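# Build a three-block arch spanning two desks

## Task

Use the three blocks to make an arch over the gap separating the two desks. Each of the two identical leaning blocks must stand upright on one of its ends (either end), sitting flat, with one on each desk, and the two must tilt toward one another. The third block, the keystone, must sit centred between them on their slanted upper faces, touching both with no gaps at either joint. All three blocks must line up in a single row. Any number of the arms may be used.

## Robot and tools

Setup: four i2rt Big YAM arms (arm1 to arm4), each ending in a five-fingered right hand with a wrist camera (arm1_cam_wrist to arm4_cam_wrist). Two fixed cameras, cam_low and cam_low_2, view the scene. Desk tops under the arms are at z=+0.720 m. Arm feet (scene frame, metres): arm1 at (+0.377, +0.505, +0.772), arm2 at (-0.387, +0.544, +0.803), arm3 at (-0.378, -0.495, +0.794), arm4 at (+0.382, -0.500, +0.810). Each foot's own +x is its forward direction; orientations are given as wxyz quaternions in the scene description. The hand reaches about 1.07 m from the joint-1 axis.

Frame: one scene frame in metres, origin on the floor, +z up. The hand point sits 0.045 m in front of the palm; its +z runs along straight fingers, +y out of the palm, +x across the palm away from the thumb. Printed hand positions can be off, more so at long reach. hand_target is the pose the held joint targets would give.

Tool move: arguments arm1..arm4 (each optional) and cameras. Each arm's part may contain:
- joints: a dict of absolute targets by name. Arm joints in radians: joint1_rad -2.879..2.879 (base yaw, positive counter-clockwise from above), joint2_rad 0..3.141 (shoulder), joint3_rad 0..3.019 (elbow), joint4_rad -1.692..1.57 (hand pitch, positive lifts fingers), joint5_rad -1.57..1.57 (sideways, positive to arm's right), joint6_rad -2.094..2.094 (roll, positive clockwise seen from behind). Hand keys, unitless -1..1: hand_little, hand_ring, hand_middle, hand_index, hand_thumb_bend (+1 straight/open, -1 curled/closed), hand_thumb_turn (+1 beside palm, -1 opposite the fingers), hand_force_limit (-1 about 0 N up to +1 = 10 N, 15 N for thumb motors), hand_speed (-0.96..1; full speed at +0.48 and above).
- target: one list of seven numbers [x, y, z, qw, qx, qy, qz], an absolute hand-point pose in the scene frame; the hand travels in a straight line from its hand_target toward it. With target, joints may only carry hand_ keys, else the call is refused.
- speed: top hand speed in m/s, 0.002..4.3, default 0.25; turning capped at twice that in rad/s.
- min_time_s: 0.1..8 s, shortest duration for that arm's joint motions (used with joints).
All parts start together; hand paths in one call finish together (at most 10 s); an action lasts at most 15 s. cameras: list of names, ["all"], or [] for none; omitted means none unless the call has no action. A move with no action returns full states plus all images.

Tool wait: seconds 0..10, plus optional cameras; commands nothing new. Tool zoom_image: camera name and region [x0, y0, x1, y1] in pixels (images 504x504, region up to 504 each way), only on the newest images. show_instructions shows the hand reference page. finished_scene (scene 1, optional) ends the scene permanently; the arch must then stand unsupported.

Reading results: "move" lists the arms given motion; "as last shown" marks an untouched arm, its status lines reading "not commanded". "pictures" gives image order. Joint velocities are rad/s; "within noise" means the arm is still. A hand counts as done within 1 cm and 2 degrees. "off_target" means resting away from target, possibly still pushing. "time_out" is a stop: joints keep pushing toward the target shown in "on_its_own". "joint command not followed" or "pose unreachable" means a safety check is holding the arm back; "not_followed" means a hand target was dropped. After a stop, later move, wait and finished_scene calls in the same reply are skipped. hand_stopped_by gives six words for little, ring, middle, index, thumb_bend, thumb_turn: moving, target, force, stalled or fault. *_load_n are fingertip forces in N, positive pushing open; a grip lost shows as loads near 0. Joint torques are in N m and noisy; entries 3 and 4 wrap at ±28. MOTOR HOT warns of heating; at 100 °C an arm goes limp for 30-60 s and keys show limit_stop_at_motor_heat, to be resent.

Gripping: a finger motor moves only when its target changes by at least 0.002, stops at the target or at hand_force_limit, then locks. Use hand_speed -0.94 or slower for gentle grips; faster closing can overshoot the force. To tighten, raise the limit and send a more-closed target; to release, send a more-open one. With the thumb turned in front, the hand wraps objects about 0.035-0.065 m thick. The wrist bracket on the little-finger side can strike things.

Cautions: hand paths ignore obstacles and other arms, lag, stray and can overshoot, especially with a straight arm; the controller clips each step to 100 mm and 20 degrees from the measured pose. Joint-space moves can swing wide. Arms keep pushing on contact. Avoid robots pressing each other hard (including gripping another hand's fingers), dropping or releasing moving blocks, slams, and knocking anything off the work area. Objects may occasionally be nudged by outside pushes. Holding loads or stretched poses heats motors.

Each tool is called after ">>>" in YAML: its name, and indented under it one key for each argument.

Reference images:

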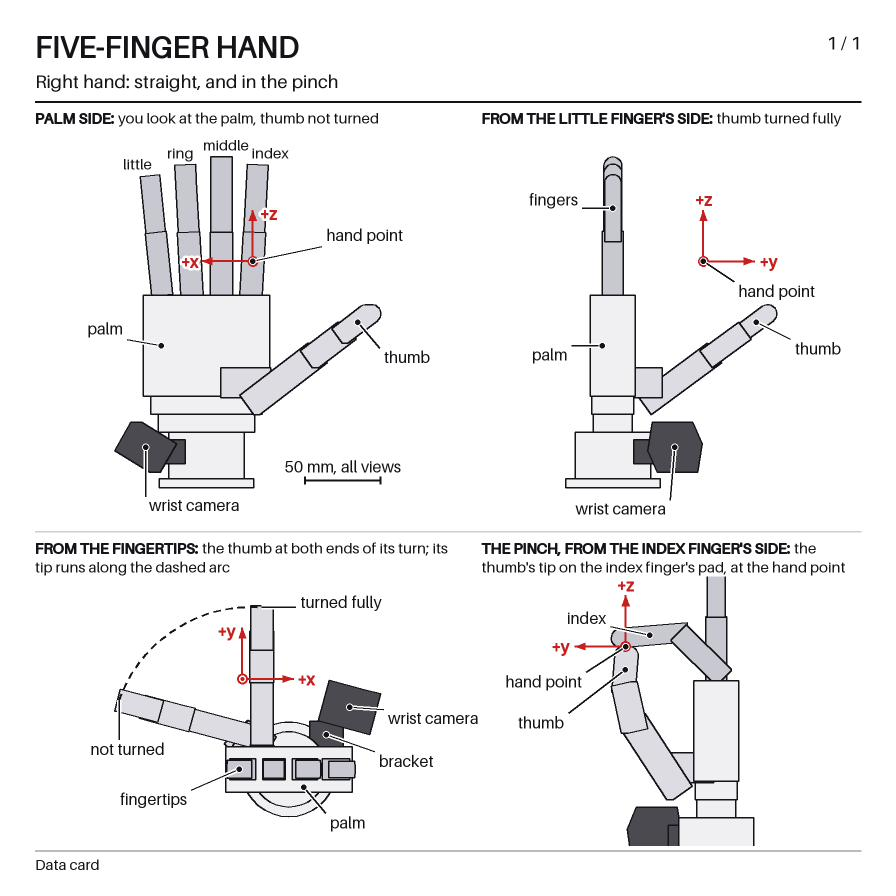

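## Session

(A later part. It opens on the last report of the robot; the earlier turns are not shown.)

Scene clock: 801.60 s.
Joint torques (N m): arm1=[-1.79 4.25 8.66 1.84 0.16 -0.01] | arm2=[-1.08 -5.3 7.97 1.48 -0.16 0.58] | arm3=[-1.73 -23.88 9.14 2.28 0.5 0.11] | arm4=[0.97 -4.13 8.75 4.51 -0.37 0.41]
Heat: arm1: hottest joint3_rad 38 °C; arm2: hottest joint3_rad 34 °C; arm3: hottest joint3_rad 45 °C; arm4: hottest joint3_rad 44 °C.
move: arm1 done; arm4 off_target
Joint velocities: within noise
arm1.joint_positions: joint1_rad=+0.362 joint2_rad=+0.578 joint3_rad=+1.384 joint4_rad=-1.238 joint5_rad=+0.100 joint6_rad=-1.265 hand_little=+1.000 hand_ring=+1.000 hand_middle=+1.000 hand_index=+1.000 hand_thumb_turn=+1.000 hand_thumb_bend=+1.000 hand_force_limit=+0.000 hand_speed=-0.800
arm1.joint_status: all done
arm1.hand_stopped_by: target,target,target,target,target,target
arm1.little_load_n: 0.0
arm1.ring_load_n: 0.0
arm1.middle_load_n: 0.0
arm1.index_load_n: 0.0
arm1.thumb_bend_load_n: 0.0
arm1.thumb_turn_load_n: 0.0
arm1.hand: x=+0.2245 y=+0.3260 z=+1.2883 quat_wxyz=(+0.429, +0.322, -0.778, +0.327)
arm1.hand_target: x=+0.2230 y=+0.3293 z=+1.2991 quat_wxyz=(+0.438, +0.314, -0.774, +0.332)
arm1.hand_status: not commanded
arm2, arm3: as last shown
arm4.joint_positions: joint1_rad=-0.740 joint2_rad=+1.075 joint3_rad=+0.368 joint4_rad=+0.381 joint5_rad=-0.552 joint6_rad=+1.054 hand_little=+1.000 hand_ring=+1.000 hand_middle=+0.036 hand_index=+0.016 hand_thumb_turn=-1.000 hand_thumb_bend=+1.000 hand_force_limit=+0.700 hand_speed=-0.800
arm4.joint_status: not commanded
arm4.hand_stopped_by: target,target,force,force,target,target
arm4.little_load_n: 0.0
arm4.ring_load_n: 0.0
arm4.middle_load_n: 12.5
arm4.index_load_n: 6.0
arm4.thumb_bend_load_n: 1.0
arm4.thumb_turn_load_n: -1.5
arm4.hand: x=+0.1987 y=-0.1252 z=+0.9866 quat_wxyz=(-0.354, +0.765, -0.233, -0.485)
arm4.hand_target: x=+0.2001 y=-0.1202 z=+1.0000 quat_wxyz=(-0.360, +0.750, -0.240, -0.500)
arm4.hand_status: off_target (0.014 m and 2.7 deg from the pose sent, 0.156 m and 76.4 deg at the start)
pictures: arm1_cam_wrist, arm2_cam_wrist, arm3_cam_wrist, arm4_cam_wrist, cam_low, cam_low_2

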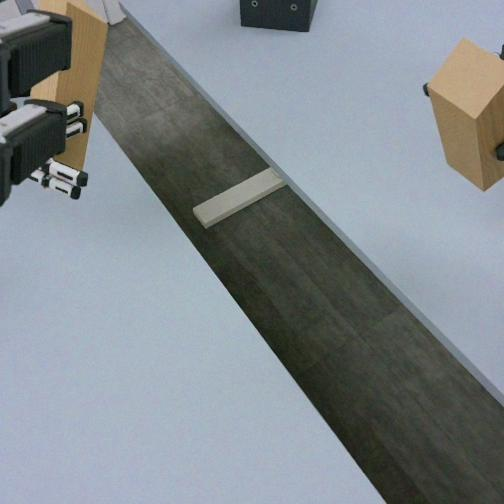

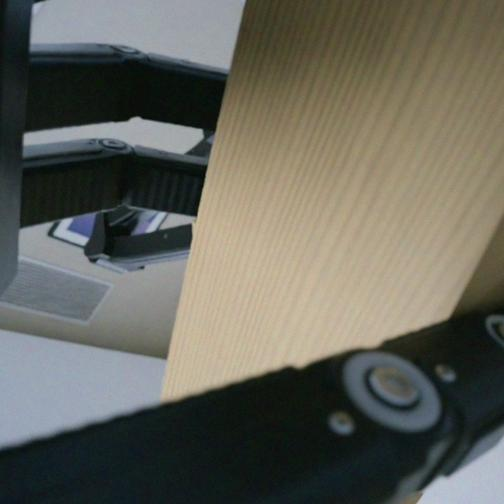

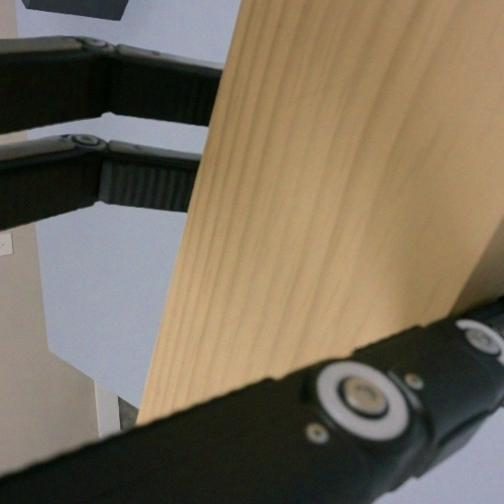

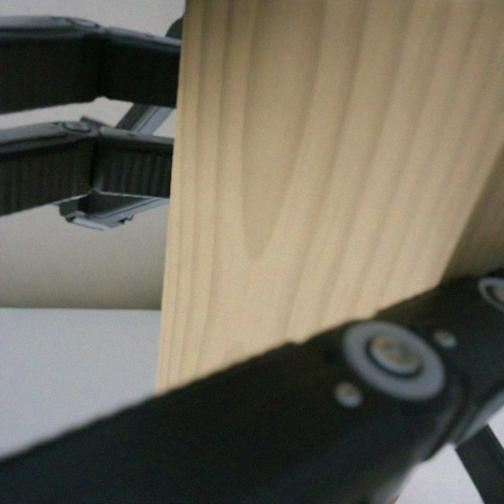

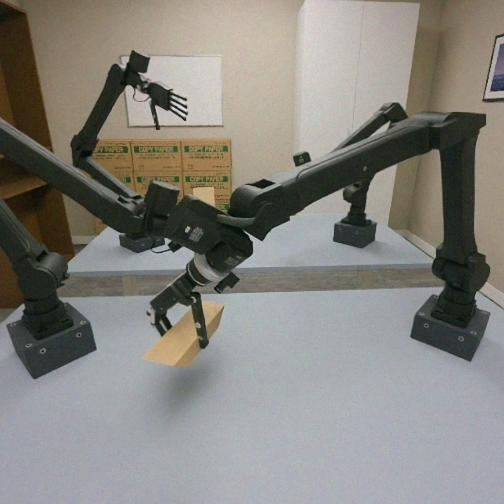

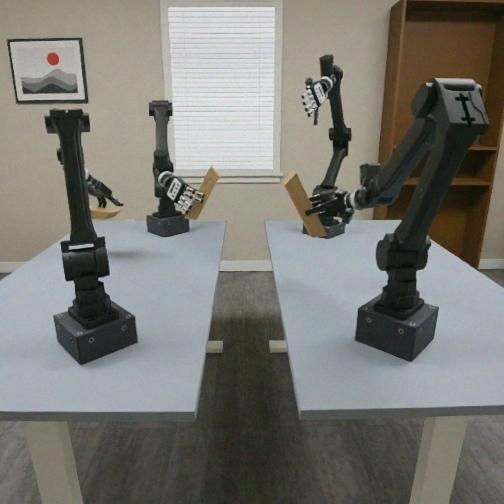

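>>> zoom_image:
  camera: "cam_low"
  region: [130, 260, 240, 380]

>>> zoom_image:
  camera: "cam_low"
  region: [140, 150, 250, 250]

Scaled by 4.200 from the camera's image (finer frame: 720x720).

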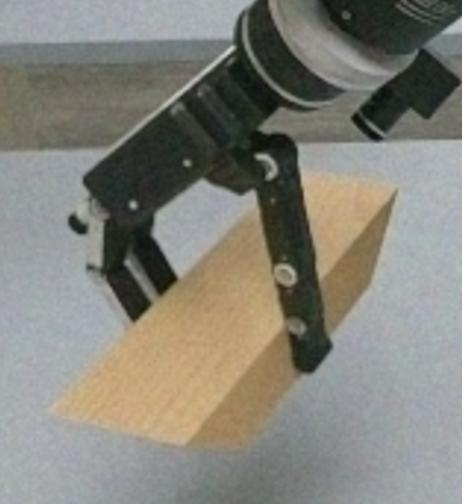

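Scaled by 4.582 from the camera's image (finer frame: 720x720).

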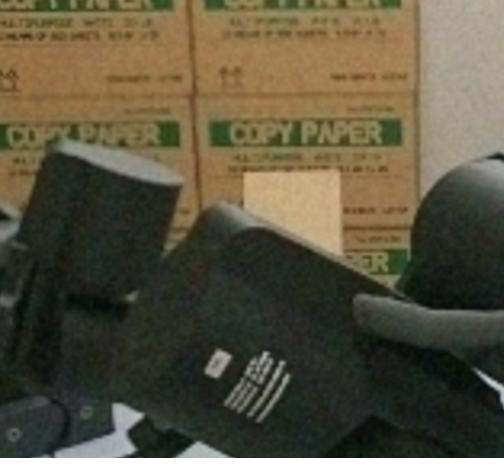

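>>> move:
  arm2: {"target": [-0.125, -0.021, 0.899, 0.5581, 0.2681, 0.7078, -0.3402], "speed": 0.1}
  arm4: {"target": [0.119, 0.023, 0.873, 0.3437, -0.7150, 0.2637, 0.5487], "speed": 0.1}
  cameras: ["all"]

>>> zoom_image:
  camera: "cam_low_2"
  region: [170, 170, 330, 290]

>>> zoom_image:
  camera: "arm1_cam_wrist"
  region: [50, 0, 504, 400]

Scene clock: 866.43 s.
Joint torques (N m): arm1=[-1.61 4.54 8.61 1.89 0.15 -0.01] | arm2=[1.14 -10.05 7.94 2.52 -0.09 0.59] | arm3=[-1.85 -23.71 9.1 2.28 0.5 0.11] | arm4=[2.9 -11.46 7.41 4.46 -0.11 0.37]
Heat: arm1: hottest joint3_rad 38 °C; arm2: hottest joint3_rad 33 °C; arm3: hottest joint3_rad 38 °C; arm4: hottest joint3_rad 39 °C.
move: arm2 off_target; arm4 off_target
Joint velocities: within noise
arm1, arm3: as last shown
arm2.joint_positions: joint1_rad=-0.596 joint2_rad=+1.947 joint3_rad=+0.768 joint4_rad=+0.917 joint5_rad=-0.459 joint6_rad=+1.268 hand_little=+1.000 hand_ring=+1.000 hand_middle=+0.028 hand_index=+0.002 hand_thumb_turn=-1.000 hand_thumb_bend=+1.000 hand_force_limit=+1.000 hand_speed=-0.800
arm2.joint_status: not commanded
arm2.hand_stopped_by: target,target,force,force,target,target
arm2.little_load_n: -0.5
arm2.ring_load_n: 0.0
arm2.middle_load_n: 14.5
arm2.index_load_n: 10.0
arm2.thumb_bend_load_n: 2.0
arm2.thumb_turn_load_n: -0.5
arm2.hand: x=-0.1364 y=-0.0026 z=+0.8690 quat_wxyz=(-0.531, -0.277, -0.731, +0.327)
arm2.hand_target: x=-0.1257 y=-0.0188 z=+0.8995 quat_wxyz=(-0.558, -0.268, -0.708, +0.339)
arm2.hand_status: off_target (0.037 m and 4.5 deg from the pose sent, 0.200 m and 11.4 deg at the start)
arm3.thumb_bend_load_n: 2.5
arm4.joint_positions: joint1_rad=-0.593 joint2_rad=+1.952 joint3_rad=+0.660 joint4_rad=+1.039 joint5_rad=-0.428 joint6_rad=+1.240 hand_little=+1.000 hand_ring=+1.000 hand_middle=+0.036 hand_index=+0.016 hand_thumb_turn=-1.000 hand_thumb_bend=+1.000 hand_force_limit=+0.700 hand_speed=-0.800
arm4.joint_status: not commanded
arm4.hand_stopped_by: target,target,force,force,target,target
arm4.little_load_n: 0.0
arm4.ring_load_n: 0.0
arm4.middle_load_n: 12.5
arm4.index_load_n: 6.5
arm4.thumb_bend_load_n: 1.0
arm4.thumb_turn_load_n: -2.0
arm4.hand: x=+0.1283 y=+0.0075 z=+0.8487 quat_wxyz=(-0.332, +0.738, -0.269, -0.523)
arm4.hand_target: x=+0.1195 y=+0.0215 z=+0.8732 quat_wxyz=(-0.343, +0.716, -0.263, -0.548)
arm4.hand_status: off_target (0.030 m and 4.2 deg from the pose sent, 0.203 m and 9.9 deg at the start)
pictures: arm1_cam_wrist, arm2_cam_wrist, arm3_cam_wrist, arm4_cam_wrist, cam_low, cam_low_2

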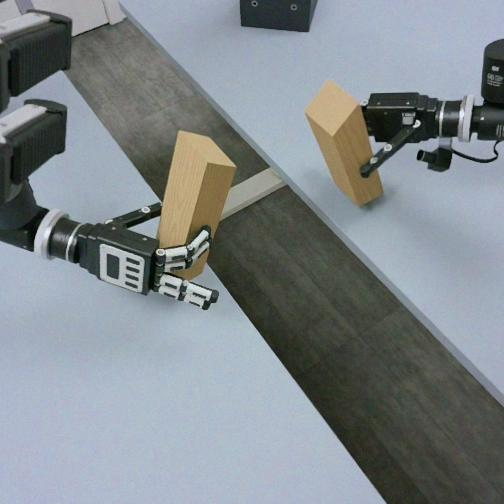

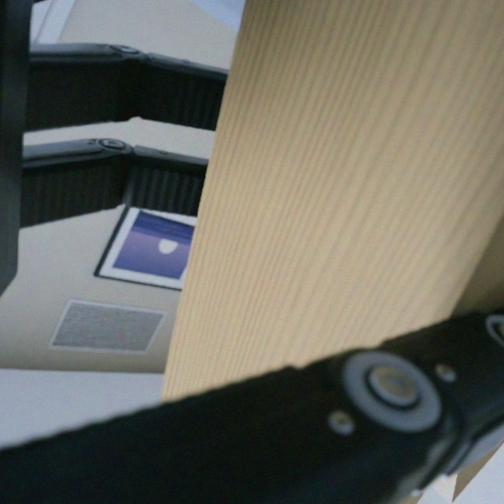

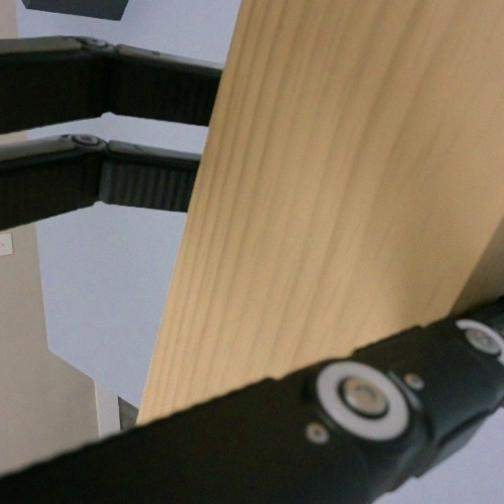

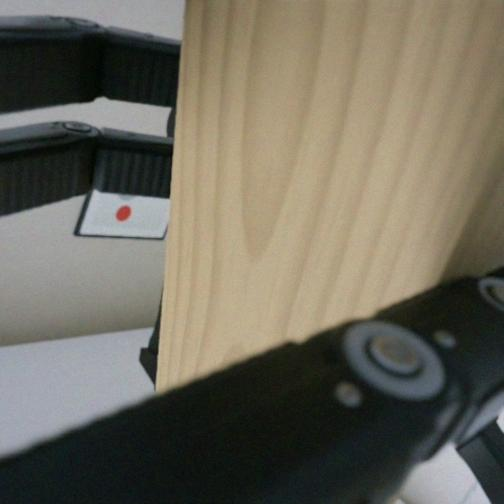

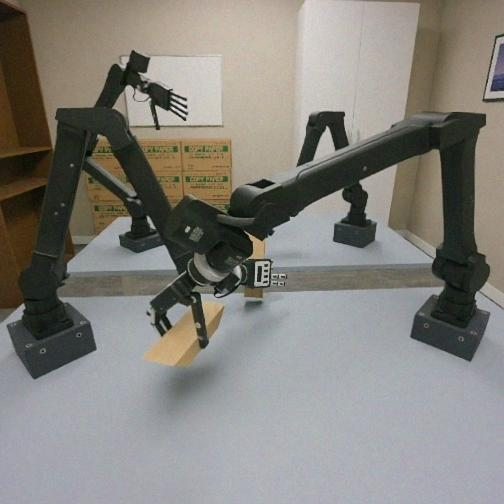

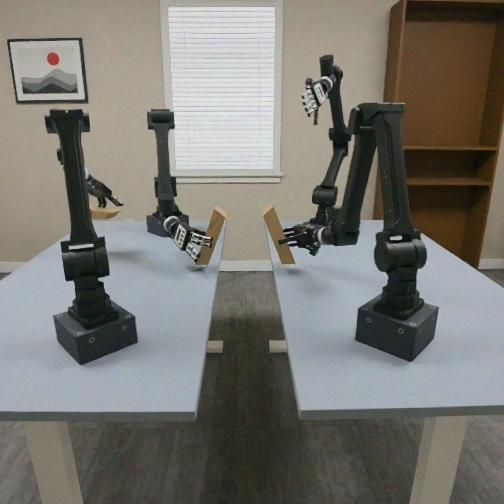

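Scaled by 3.150 from the camera's image (finer frame: 720x720).

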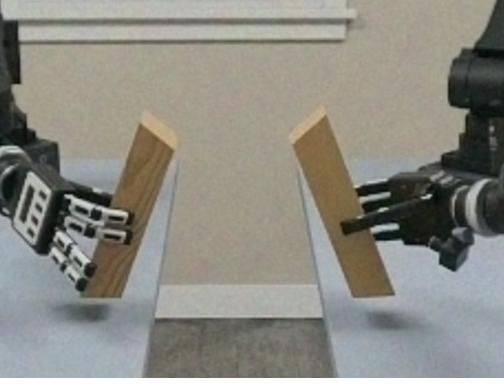

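Scaled by 1.110 from the camera's image (finer frame: 720x720).

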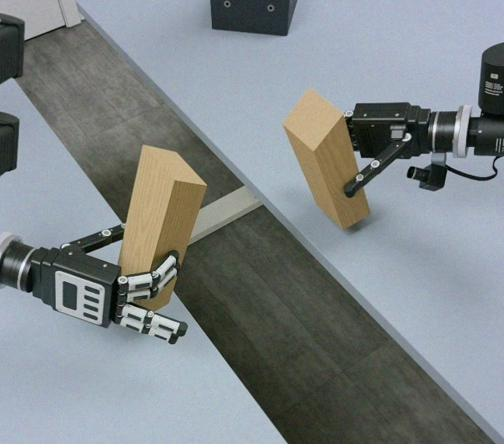

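>>> zoom_image:
  camera: "cam_low_2"
  region: [190, 195, 250, 275]

>>> zoom_image:
  camera: "cam_low_2"
  region: [250, 195, 310, 275]

>>> zoom_image:
  camera: "arm1_cam_wrist"
  region: [140, 60, 400, 290]

Scaled by 6.300 from the camera's image (finer frame: 720x720).

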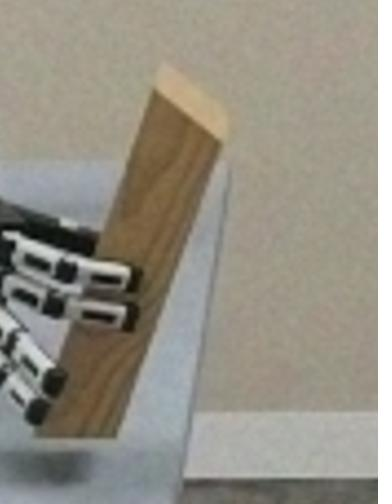

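Scaled by 6.300 from the camera's image (finer frame: 720x720).

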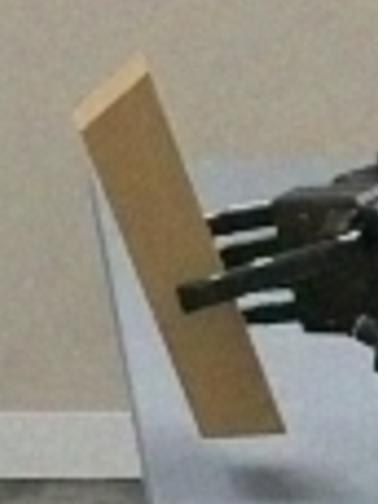

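Scaled by 1.938 from the camera's image (finer frame: 720x720).

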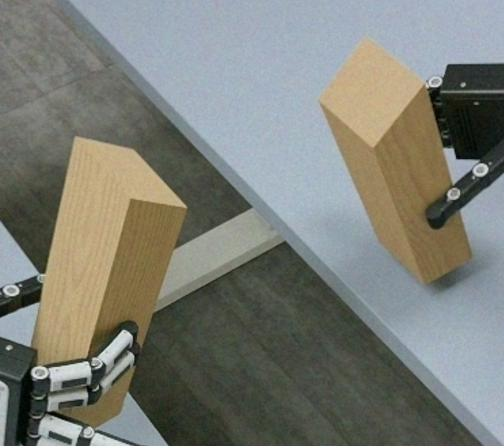

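>>> move:
  arm2: {"target": [-0.1177, -0.0268, 0.8915, 0.5581, 0.2681, 0.7078, -0.3402], "speed": 0.04}
  arm4: {"target": [0.1165, 0.0295, 0.8575, 0.3543, -0.6977, 0.2574, 0.5669], "speed": 0.04}
  cameras: ["arm1_cam_wrist", "cam_low", "cam_low_2"]

>>> zoom_image:
  camera: "cam_low_2"
  region: [190, 195, 250, 285]

>>> zoom_image:
  camera: "cam_low_2"
  region: [250, 195, 310, 285]

>>> zoom_image:
  camera: "arm1_cam_wrist"
  region: [140, 60, 400, 290]

>>> zoom_image:
  camera: "cam_low"
  region: [220, 200, 320, 320]

Scene clock: 969.67 s.
Joint torques (N m): arm1=[-1.49 4.37 8.61 1.8 0.17 0] | arm2=[1.14 -10.34 7.92 2.58 -0.07 0.58] | arm3=[-1.85 -23.88 9.1 2.3 0.51 0.11] | arm4=[2.73 -12.4 6.43 4.62 -0.18 0.34]
Heat: arm1: hottest joint3_rad 38 °C; arm2: hottest joint3_rad 33 °C; arm3: hottest joint2_rad 36 °C; arm4: hottest joint3_rad 36 °C.
move: arm2 off_target; arm4 off_target
Joint velocities: arm1=[within noise] | arm2=[within noise] | arm3=[within noise] | arm4=[-0.005 -0.005 -0.007 -0.046 -0.022 0.007]
arm1, arm3: as last shown
arm2.joint_positions: joint1_rad=-0.582 joint2_rad=+1.977 joint3_rad=+0.790 joint4_rad=+0.926 joint5_rad=-0.446 joint6_rad=+1.271 hand_little=+1.000 hand_ring=+1.000 hand_middle=+0.028 hand_index=+0.002 hand_thumb_turn=-1.000 hand_thumb_bend=+1.000 hand_force_limit=+1.000 hand_speed=-0.800
arm2.joint_status: not commanded
arm2.hand_stopped_by: target,target,force,force,target,target
arm2.little_load_n: 0.0
arm2.ring_load_n: 0.0
arm2.middle_load_n: 15.0
arm2.index_load_n: 10.0
arm2.thumb_bend_load_n: 2.0
arm2.thumb_turn_load_n: -0.5
arm2.hand: x=-0.1292 y=-0.0084 z=+0.8618 quat_wxyz=(-0.531, -0.276, -0.731, +0.327)
arm2.hand_target: x=-0.1185 y=-0.0247 z=+0.8920 quat_wxyz=(-0.558, -0.268, -0.708, +0.340)
arm2.hand_status: off_target (0.037 m and 4.5 deg from the pose sent, 0.038 m and 4.5 deg at the start)
arm3.little_load_n: -0.5
arm3.middle_load_n: 14.0
arm3.thumb_bend_load_n: 2.0
arm3.thumb_turn_load_n: 2.5
arm4.joint_positions: joint1_rad=-0.592 joint2_rad=+2.056 joint3_rad=+0.695 joint4_rad=+1.172 joint5_rad=-0.429 joint6_rad=+1.267 hand_little=+1.000 hand_ring=+1.000 hand_middle=+0.036 hand_index=+0.016 hand_thumb_turn=-1.000 hand_thumb_bend=+1.000 hand_force_limit=+0.700 hand_speed=-0.800
arm4.joint_status: not commanded
arm4.hand_stopped_by: target,target,force,force,target,target
arm4.little_load_n: 0.0
arm4.ring_load_n: 0.0
arm4.middle_load_n: 12.5
arm4.index_load_n: 6.5
arm4.thumb_bend_load_n: 1.0
arm4.thumb_turn_load_n: -1.5
arm4.hand: x=+0.1257 y=+0.0172 z=+0.8354 quat_wxyz=(-0.346, +0.720, -0.264, -0.541)
arm4.hand_target: x=+0.1170 y=+0.0283 z=+0.8577 quat_wxyz=(-0.354, +0.699, -0.257, -0.567)
arm4.hand_status: off_target (0.027 m and 4.1 deg from the pose sent, 0.027 m and 7.4 deg at the start)

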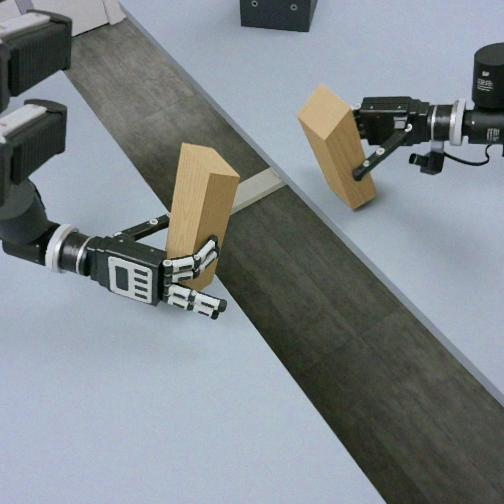

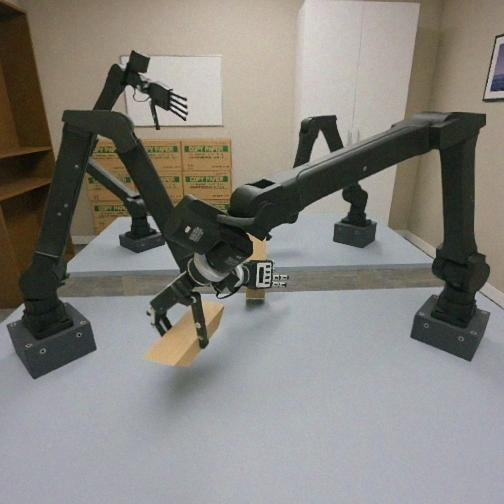

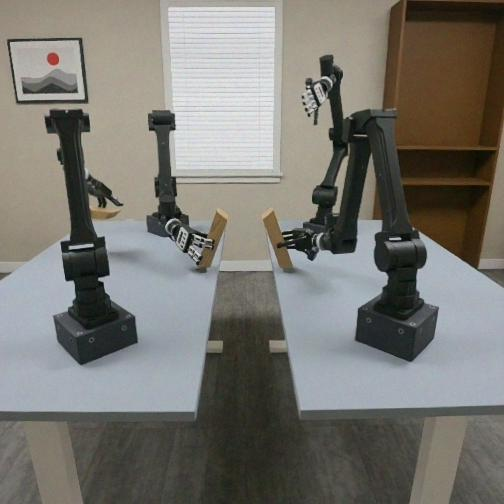

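Scaled by 5.600 from the camera's image (finer frame: 720x720).

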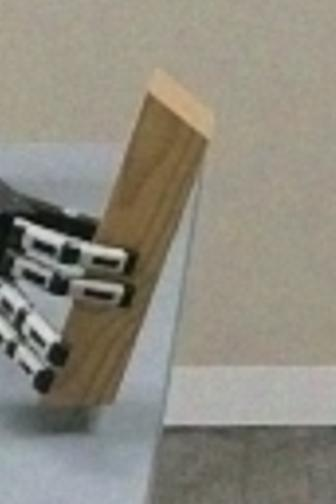

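Scaled by 5.600 from the camera's image (finer frame: 720x720).

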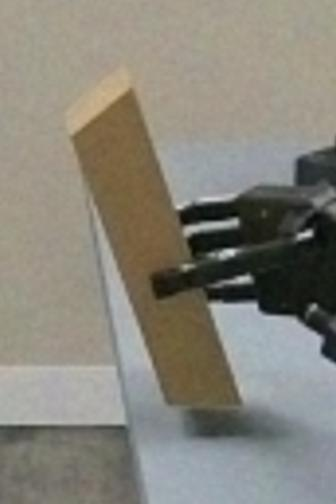

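Scaled by 1.938 from the camera's image (finer frame: 720x720).

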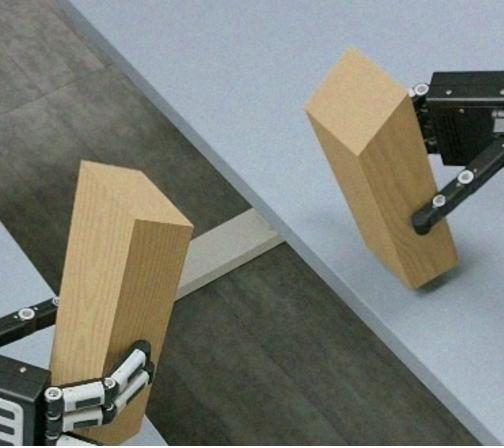

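Scaled by 4.200 from the camera's image (finer frame: 720x720).

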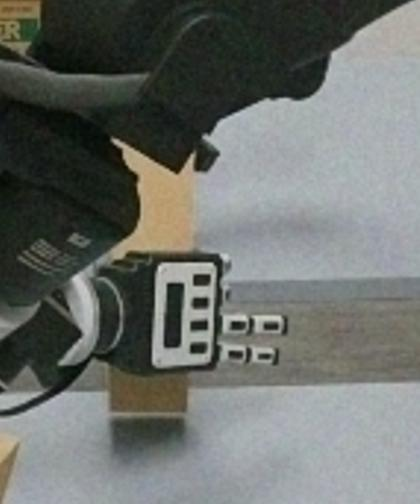

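>>> move:
  arm2: {"target": [-0.1167, -0.0268, 0.880, 0.5581, 0.2681, 0.7078, -0.3402], "speed": 0.03}
  arm4: {"target": [0.1165, 0.0295, 0.846, 0.3543, -0.6977, 0.2574, 0.5669], "speed": 0.03}
  cameras: ["arm1_cam_wrist", "cam_low", "cam_low_2"]

>>> zoom_image:
  camera: "cam_low_2"
  region: [190, 195, 310, 285]

>>> zoom_image:
  camera: "cam_low"
  region: [220, 200, 320, 320]

Scene clock: 986.77 s.
Joint torques (N m): arm1=[-1.73 4.31 8.61 1.91 0.16 -0.01] | arm2=[0.97 -10.7 7.58 2.55 -0.06 0.57] | arm3=[-1.73 -23.82 9.09 2.29 0.5 0.11] | arm4=[2.9 -12.45 6.26 4.49 -0.18 0.42]
Heat: arm1: hottest joint3_rad 38 °C; arm2: hottest joint3_rad 33 °C; arm3: hottest joint2_rad 36 °C; arm4: hottest joint3_rad 35 °C.
move: arm2 off_target; arm4 off_target
Joint velocities: within noise
arm1, arm3: as last shown
arm2.joint_positions: joint1_rad=-0.580 joint2_rad=+2.011 joint3_rad=+0.796 joint4_rad=+0.956 joint5_rad=-0.444 joint6_rad=+1.272 hand_little=+1.000 hand_ring=+1.000 hand_middle=+0.028 hand_index=+0.002 hand_thumb_turn=-1.000 hand_thumb_bend=+1.000 hand_force_limit=+1.000 hand_speed=-0.800
arm2.joint_status: not commanded
arm2.hand_stopped_by: target,target,force,force,target,target
arm2.little_load_n: 0.0
arm2.ring_load_n: 0.0
arm2.middle_load_n: 15.0
arm2.index_load_n: 10.0
arm2.thumb_bend_load_n: 2.0
arm2.thumb_turn_load_n: -0.5
arm2.hand: x=-0.1282 y=-0.0091 z=+0.8509 quat_wxyz=(-0.531, -0.276, -0.731, +0.328)
arm2.hand_target: x=-0.1175 y=-0.0248 z=+0.8805 quat_wxyz=(-0.558, -0.268, -0.708, +0.339)
arm2.hand_status: off_target (0.036 m and 4.4 deg from the pose sent, 0.029 m and 4.5 deg at the start)
arm3.little_load_n: 0.0
arm3.middle_load_n: 14.5
arm3.thumb_turn_load_n: 2.0
arm4.joint_positions: joint1_rad=-0.592 joint2_rad=+2.094 joint3_rad=+0.703 joint4_rad=+1.202 joint5_rad=-0.429 joint6_rad=+1.267 hand_little=+1.000 hand_ring=+1.000 hand_middle=+0.036 hand_index=+0.016 hand_thumb_turn=-1.000 hand_thumb_bend=+1.000 hand_force_limit=+0.700 hand_speed=-0.800
arm4.joint_status: not commanded
arm4.hand_stopped_by: target,target,force,force,target,target
arm4.little_load_n: 0.0
arm4.ring_load_n: 0.0
arm4.middle_load_n: 12.5
arm4.index_load_n: 6.5
arm4.thumb_bend_load_n: 1.0
arm4.thumb_turn_load_n: -1.5
arm4.hand: x=+0.1256 y=+0.0170 z=+0.8239 quat_wxyz=(-0.345, +0.720, -0.264, -0.541)
arm4.hand_target: x=+0.1170 y=+0.0283 z=+0.8460 quat_wxyz=(-0.354, +0.699, -0.257, -0.566)
arm4.hand_status: off_target (0.027 m and 4.1 deg from the pose sent, 0.019 m and 4.1 deg at the start)

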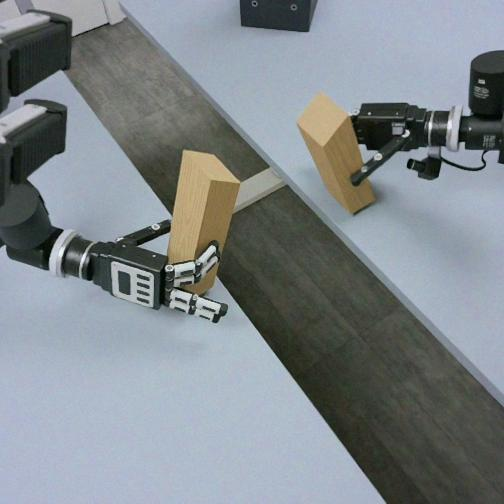

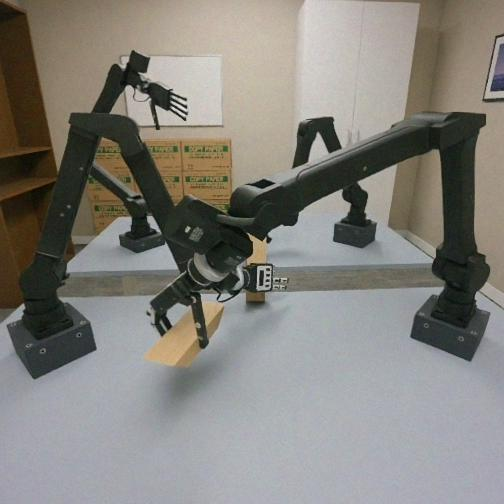

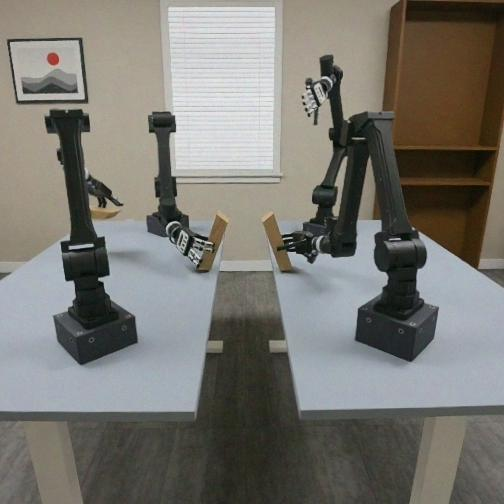

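Scaled by 4.200 from the camera's image (finer frame: 720x720).

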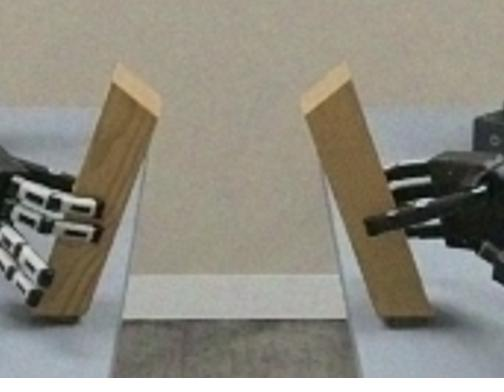

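Scaled by 4.200 from the camera's image (finer frame: 720x720).

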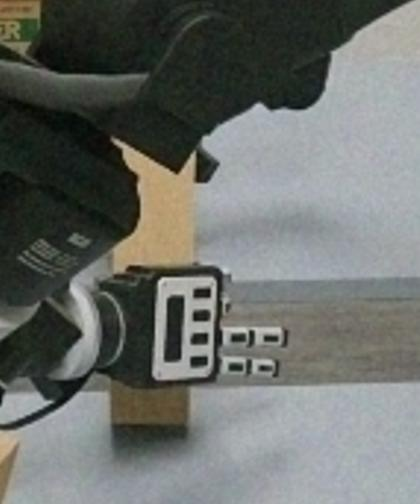

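>>> move:
  arm2: {"target": [-0.1167, -0.0268, 0.872, 0.5581, 0.2681, 0.7078, -0.3402], "speed": 0.03}
  arm4: {"target": [0.1165, 0.0295, 0.838, 0.3543, -0.6977, 0.2574, 0.5669], "speed": 0.03}
  cameras: ["cam_low", "cam_low_2"]

>>> zoom_image:
  camera: "cam_low_2"
  region: [190, 195, 250, 285]

>>> zoom_image:
  camera: "cam_low_2"
  region: [250, 195, 310, 285]

>>> zoom_image:
  camera: "cam_low"
  region: [220, 200, 320, 320]

Scene clock: 992.20 s.
Joint torques (N m): arm1=[-1.55 4.31 8.61 1.92 0.14 -0.02] | arm2=[0.97 -10.81 7.54 2.55 -0.09 0.57] | arm3=[-1.79 -23.77 9.13 2.26 0.5 0.11] | arm4=[2.49 -12.51 5.94 4.55 -0.18 0.39]
Heat: arm1: hottest joint3_rad 38 °C; arm2: hottest joint3_rad 33 °C; arm3: hottest joint2_rad 36 °C; arm4: hottest joint3_rad 35 °C.
move: arm2 off_target; arm4 off_target
Joint velocities: within noise
arm1, arm3: as last shown
arm2.joint_positions: joint1_rad=-0.580 joint2_rad=+2.034 joint3_rad=+0.796 joint4_rad=+0.976 joint5_rad=-0.444 joint6_rad=+1.272 hand_little=+1.000 hand_ring=+1.000 hand_middle=+0.028 hand_index=+0.002 hand_thumb_turn=-1.000 hand_thumb_bend=+1.000 hand_force_limit=+1.000 hand_speed=-0.800
arm2.joint_status: not commanded
arm2.hand_stopped_by: target,target,force,force,target,target
arm2.little_load_n: 0.0
arm2.ring_load_n: 0.0
arm2.middle_load_n: 15.0
arm2.index_load_n: 10.0
arm2.thumb_bend_load_n: 2.0
arm2.thumb_turn_load_n: -0.5
arm2.hand: x=-0.1285 y=-0.0080 z=+0.8422 quat_wxyz=(-0.530, -0.277, -0.732, +0.327)
arm2.hand_target: x=-0.1175 y=-0.0247 z=+0.8724 quat_wxyz=(-0.558, -0.268, -0.708, +0.339)
arm2.hand_status: off_target (0.037 m and 4.6 deg from the pose sent, 0.030 m and 4.4 deg at the start)
arm3.middle_load_n: 14.0
arm3.thumb_bend_load_n: 1.5
arm3.thumb_turn_load_n: 2.5
arm4.joint_positions: joint1_rad=-0.592 joint2_rad=+2.119 joint3_rad=+0.710 joint4_rad=+1.222 joint5_rad=-0.430 joint6_rad=+1.267 hand_little=+1.000 hand_ring=+1.000 hand_middle=+0.036 hand_index=+0.016 hand_thumb_turn=-1.000 hand_thumb_bend=+1.000 hand_force_limit=+0.700 hand_speed=-0.800
arm4.joint_status: not commanded
arm4.hand_stopped_by: target,target,force,force,target,target
arm4.little_load_n: 0.0
arm4.ring_load_n: 0.0
arm4.middle_load_n: 12.5
arm4.index_load_n: 6.0
arm4.thumb_bend_load_n: 1.0
arm4.thumb_turn_load_n: -1.5
arm4.hand: x=+0.1254 y=+0.0176 z=+0.8169 quat_wxyz=(-0.346, +0.720, -0.263, -0.541)
arm4.hand_target: x=+0.1170 y=+0.0284 z=+0.8381 quat_wxyz=(-0.354, +0.699, -0.257, -0.567)
arm4.hand_status: off_target (0.026 m and 4.0 deg from the pose sent, 0.021 m and 4.1 deg at the start)

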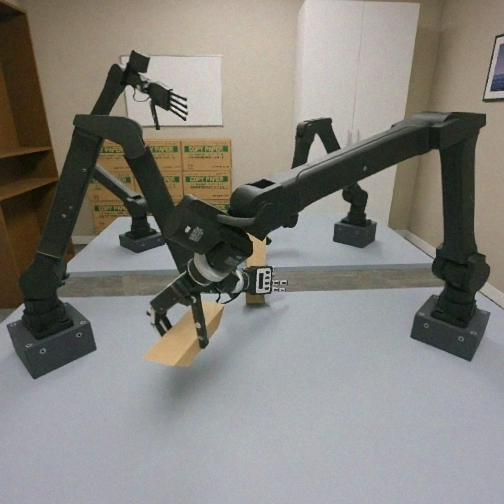

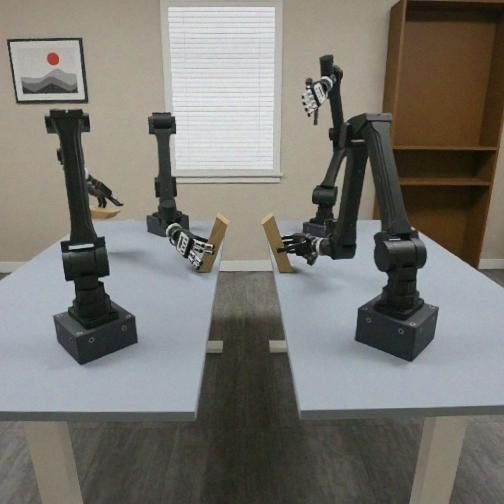

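Scaled by 5.600 from the camera's image (finer frame: 720x720).

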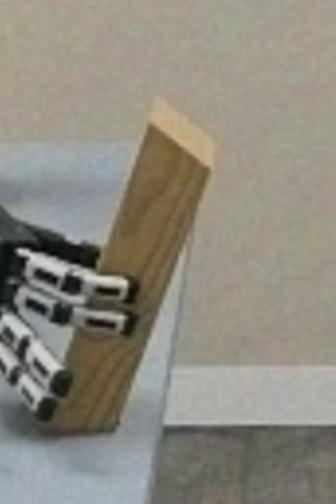

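Scaled by 5.600 from the camera's image (finer frame: 720x720).

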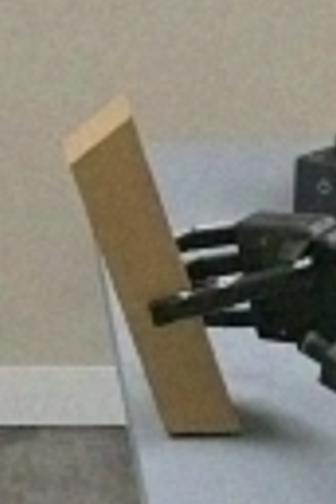

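Scaled by 4.200 from the camera's image (finer frame: 720x720).

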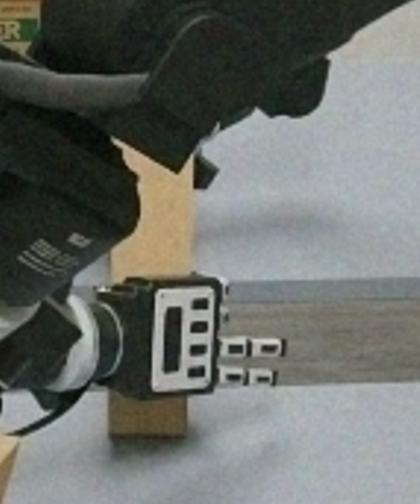

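>>> move:
  arm2: {"target": [-0.1167, -0.0268, 0.866, 0.5581, 0.2681, 0.7078, -0.3402], "speed": 0.02}
  arm4: {"target": [0.1165, 0.0295, 0.833, 0.3543, -0.6977, 0.2574, 0.5669], "speed": 0.02}
  cameras: ["cam_low", "cam_low_2", "arm1_cam_wrist"]

>>> zoom_image:
  camera: "cam_low_2"
  region: [190, 240, 250, 285]

>>> zoom_image:
  camera: "cam_low_2"
  region: [250, 240, 310, 285]

>>> zoom_image:
  camera: "cam_low"
  region: [220, 260, 290, 320]

>>> zoom_image:
  camera: "arm1_cam_wrist"
  region: [140, 60, 400, 310]

Scene clock: 1000.30 s.
Joint torques (N m): arm1=[-1.61 4.37 8.58 1.84 0.17 -0.01] | arm2=[0.91 -10.52 7.24 2.62 -0.07 0.56] | arm3=[-1.79 -23.88 9.13 2.3 0.51 0.11] | arm4=[2.14 -12.75 5.89 4.63 -0.14 0.37]
Heat: arm1: hottest joint3_rad 38 °C; arm2: hottest joint3_rad 32 °C; arm3: hottest joint2_rad 36 °C; arm4: hottest joint3_rad 35 °C.
move: arm2 off_target; arm4 off_target
Joint velocities: within noise
arm1, arm3: as last shown
arm1.little_load_n: -0.5
arm2.joint_positions: joint1_rad=-0.580 joint2_rad=+2.047 joint3_rad=+0.803 joint4_rad=+0.992 joint5_rad=-0.444 joint6_rad=+1.273 hand_little=+1.000 hand_ring=+1.000 hand_middle=+0.028 hand_index=+0.002 hand_thumb_turn=-1.000 hand_thumb_bend=+1.000 hand_force_limit=+1.000 hand_speed=-0.800
arm2.joint_status: not commanded
arm2.hand_stopped_by: target,target,force,force,target,target
arm2.little_load_n: 0.0
arm2.ring_load_n: 0.0
arm2.middle_load_n: 15.0
arm2.index_load_n: 9.5
arm2.thumb_bend_load_n: 2.0
arm2.thumb_turn_load_n: -0.5
arm2.hand: x=-0.1278 y=-0.0101 z=+0.8405 quat_wxyz=(-0.533, -0.275, -0.729, +0.329)
arm2.hand_target: x=-0.1173 y=-0.0251 z=+0.8665 quat_wxyz=(-0.558, -0.268, -0.708, +0.340)
arm2.hand_status: off_target (0.032 m and 4.1 deg from the pose sent, 0.032 m and 4.6 deg at the start)
arm3.middle_load_n: 14.5
arm3.thumb_bend_load_n: 2.0
arm4.joint_positions: joint1_rad=-0.592 joint2_rad=+2.134 joint3_rad=+0.716 joint4_rad=+1.233 joint5_rad=-0.430 joint6_rad=+1.268 hand_little=+1.000 hand_ring=+1.000 hand_middle=+0.036 hand_index=+0.016 hand_thumb_turn=-1.000 hand_thumb_bend=+1.000 hand_force_limit=+0.700 hand_speed=-0.800
arm4.joint_status: not commanded
arm4.hand_stopped_by: target,target,force,force,target,target
arm4.little_load_n: 0.0
arm4.ring_load_n: 0.0
arm4.middle_load_n: 12.5
arm4.index_load_n: 6.0
arm4.thumb_bend_load_n: 1.0
arm4.thumb_turn_load_n: -1.5
arm4.hand: x=+0.1252 y=+0.0183 z=+0.8131 quat_wxyz=(-0.347, +0.719, -0.263, -0.542)
arm4.hand_target: x=+0.1170 y=+0.0285 z=+0.8331 quat_wxyz=(-0.354, +0.699, -0.257, -0.567)
arm4.hand_status: off_target (0.024 m and 3.9 deg from the pose sent, 0.022 m and 4.0 deg at the start)
pictures: arm1_cam_wrist, cam_low, cam_low_2

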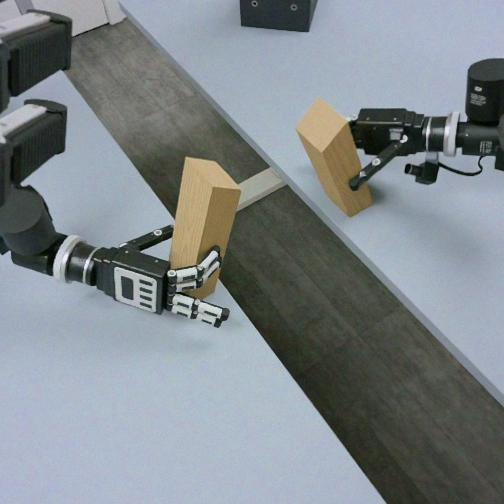

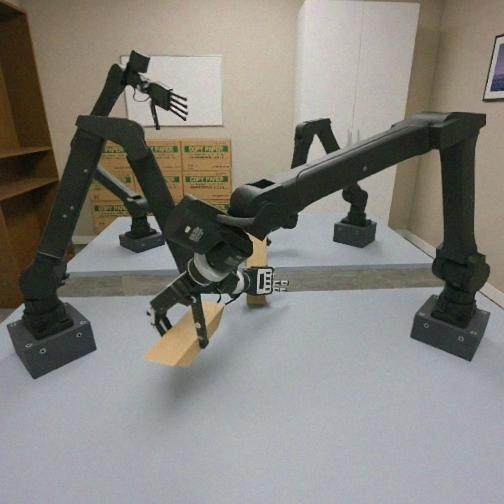

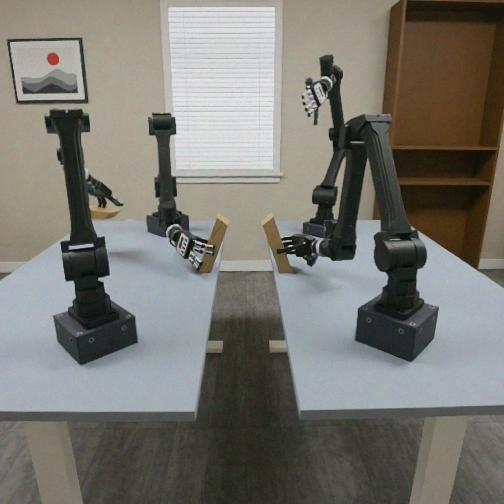

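Scaled by 8.400 from the camera's image (finer frame: 720x720).

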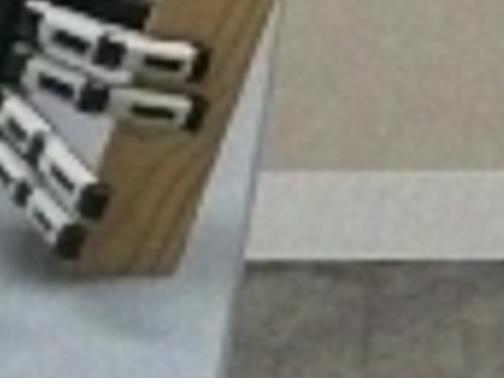

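Scaled by 8.400 from the camera's image (finer frame: 720x720).

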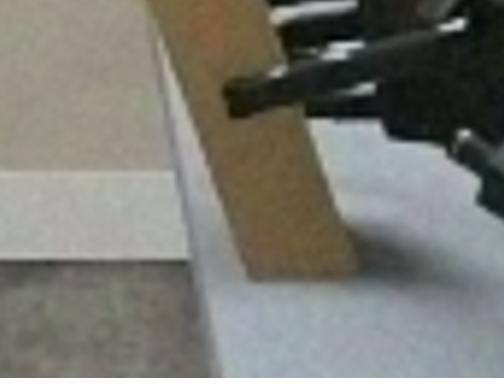

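Scaled by 7.200 from the camera's image (finer frame: 720x720).

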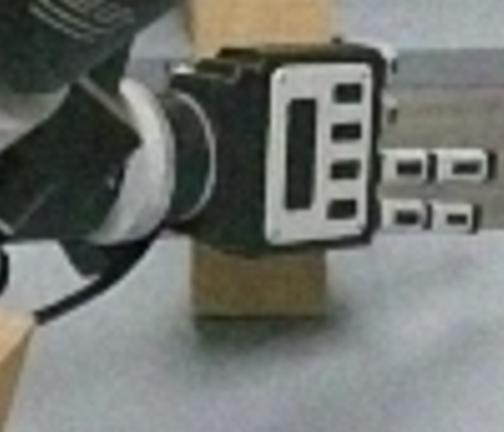

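Scaled by 1.938 from the camera's image (finer frame: 720x720).

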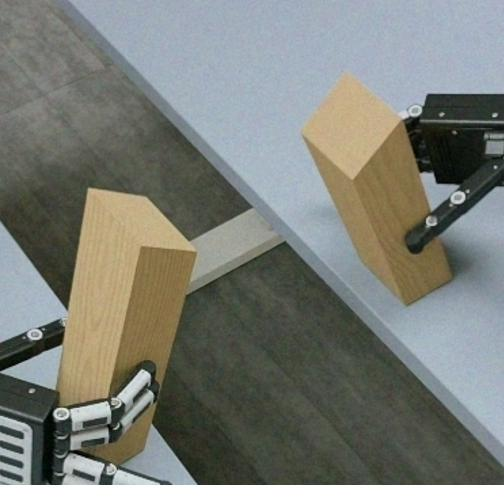

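>>> move:
  arm3: {"target": [-0.42, -0.15, 1.12, 0.4332, -0.9013, 0, 0], "speed": 0.15}
  arm4: {"target": [0.1165, 0.0295, 0.830, 0.3543, -0.6977, 0.2574, 0.5669], "speed": 0.02}
  cameras: ["cam_low", "cam_low_2"]

Scene clock: 1015.43 s.
Joint torques (N m): arm1=[-1.79 4.37 8.68 1.87 0.16 -0.02] | arm2=[0.85 -10.64 7.27 2.56 -0.06 0.56] | arm3=[-1.61 -2.55 10.29 1.8 -0.08 0.17] | arm4=[2.55 -11.99 5.76 4.56 -0.15 0.33]
Heat: arm1: hottest joint3_rad 38 °C; arm2: hottest joint3_rad 32 °C; arm3: hottest joint2_rad 36 °C; arm4: hottest joint3_rad 34 °C.
move: arm3 done; arm4 off_target
Joint velocities: within noise
arm1, arm2: as last shown
arm1.little_load_n: 0.0
arm1.index_load_n: -0.5
arm2.index_load_n: 10.0
arm2.thumb_turn_load_n: 0.0
arm3.joint_positions: joint1_rad=+0.870 joint2_rad=+0.799 joint3_rad=+1.029 joint4_rad=-0.920 joint5_rad=+0.030 joint6_rad=+0.038 hand_little=+1.000 hand_ring=+1.000 hand_middle=+0.039 hand_index=+0.000 hand_thumb_turn=-1.000 hand_thumb_bend=+1.001 hand_force_limit=+0.700 hand_speed=-0.800
arm3.joint_status: not commanded
arm3.hand_stopped_by: target,target,force,force,target,target
arm3.little_load_n: 0.0
arm3.ring_load_n: 0.0
arm3.middle_load_n: 14.5
arm3.index_load_n: 11.0
arm3.thumb_bend_load_n: 2.0
arm3.thumb_turn_load_n: 2.0
arm3.hand: x=-0.4240 y=-0.1485 z=+1.1131 quat_wxyz=(-0.426, +0.905, +0.001, -0.003)
arm3.hand_target: x=-0.4200 y=-0.1500 z=+1.1199 quat_wxyz=(-0.433, +0.901, +0.000, +0.000)
arm3.hand_status: done (0.008 m and 1.0 deg from the pose sent, 0.440 m and 23.5 deg at the start)
arm4.joint_positions: joint1_rad=-0.591 joint2_rad=+2.140 joint3_rad=+0.719 joint4_rad=+1.242 joint5_rad=-0.430 joint6_rad=+1.271 hand_little=+1.000 hand_ring=+1.000 hand_middle=+0.036 hand_index=+0.016 hand_thumb_turn=-1.000 hand_thumb_bend=+1.000 hand_force_limit=+0.700 hand_speed=-0.800
arm4.joint_status: not commanded
arm4.hand_stopped_by: target,target,force,force,target,target
arm4.little_load_n: 0.0
arm4.ring_load_n: 0.0
arm4.middle_load_n: 12.5
arm4.index_load_n: 6.5
arm4.thumb_bend_load_n: 1.0
arm4.thumb_turn_load_n: -0.5
arm4.hand: x=+0.1249 y=+0.0189 z=+0.8126 quat_wxyz=(-0.347, +0.717, -0.263, -0.544)
arm4.hand_target: x=+0.1168 y=+0.0284 z=+0.8299 quat_wxyz=(-0.354, +0.699, -0.257, -0.567)
arm4.hand_status: off_target (0.022 m and 3.6 deg from the pose sent, 0.022 m and 3.9 deg at the start)

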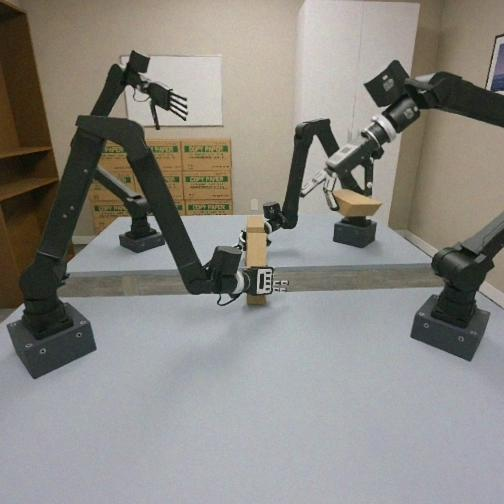

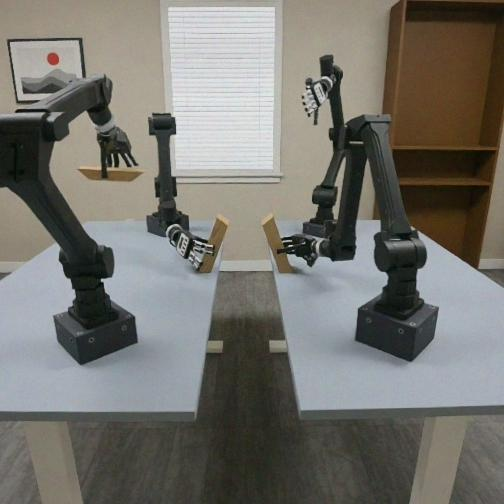

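>>> zoom_image:
  camera: "cam_low_2"
  region: [70, 110, 160, 200]

>>> zoom_image:
  camera: "cam_low"
  region: [310, 150, 410, 250]

>>> zoom_image:
  camera: "cam_low"
  region: [220, 200, 310, 320]

Scaled by 5.600 from the camera's image (finer frame: 720x720).

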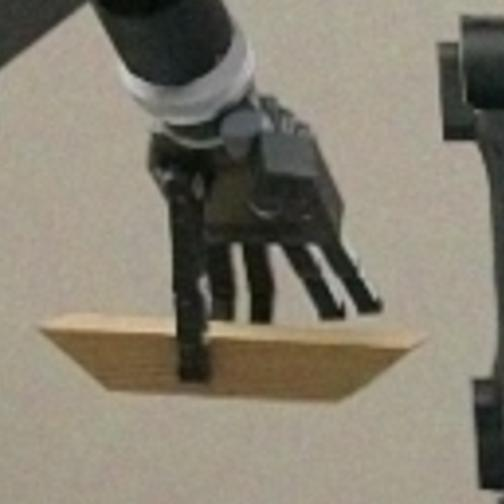

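Scaled by 5.040 from the camera's image (finer frame: 720x720).

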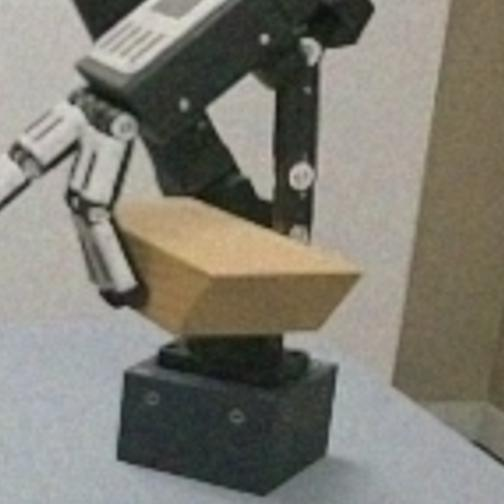

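Scaled by 4.200 from the camera's image (finer frame: 720x720).

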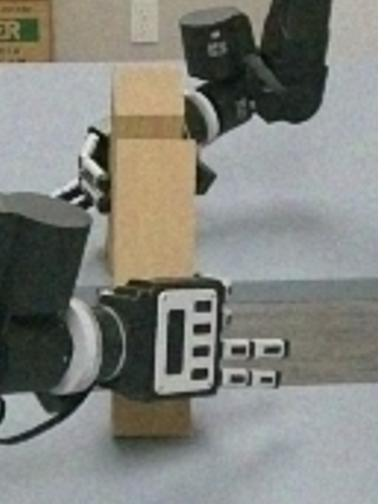

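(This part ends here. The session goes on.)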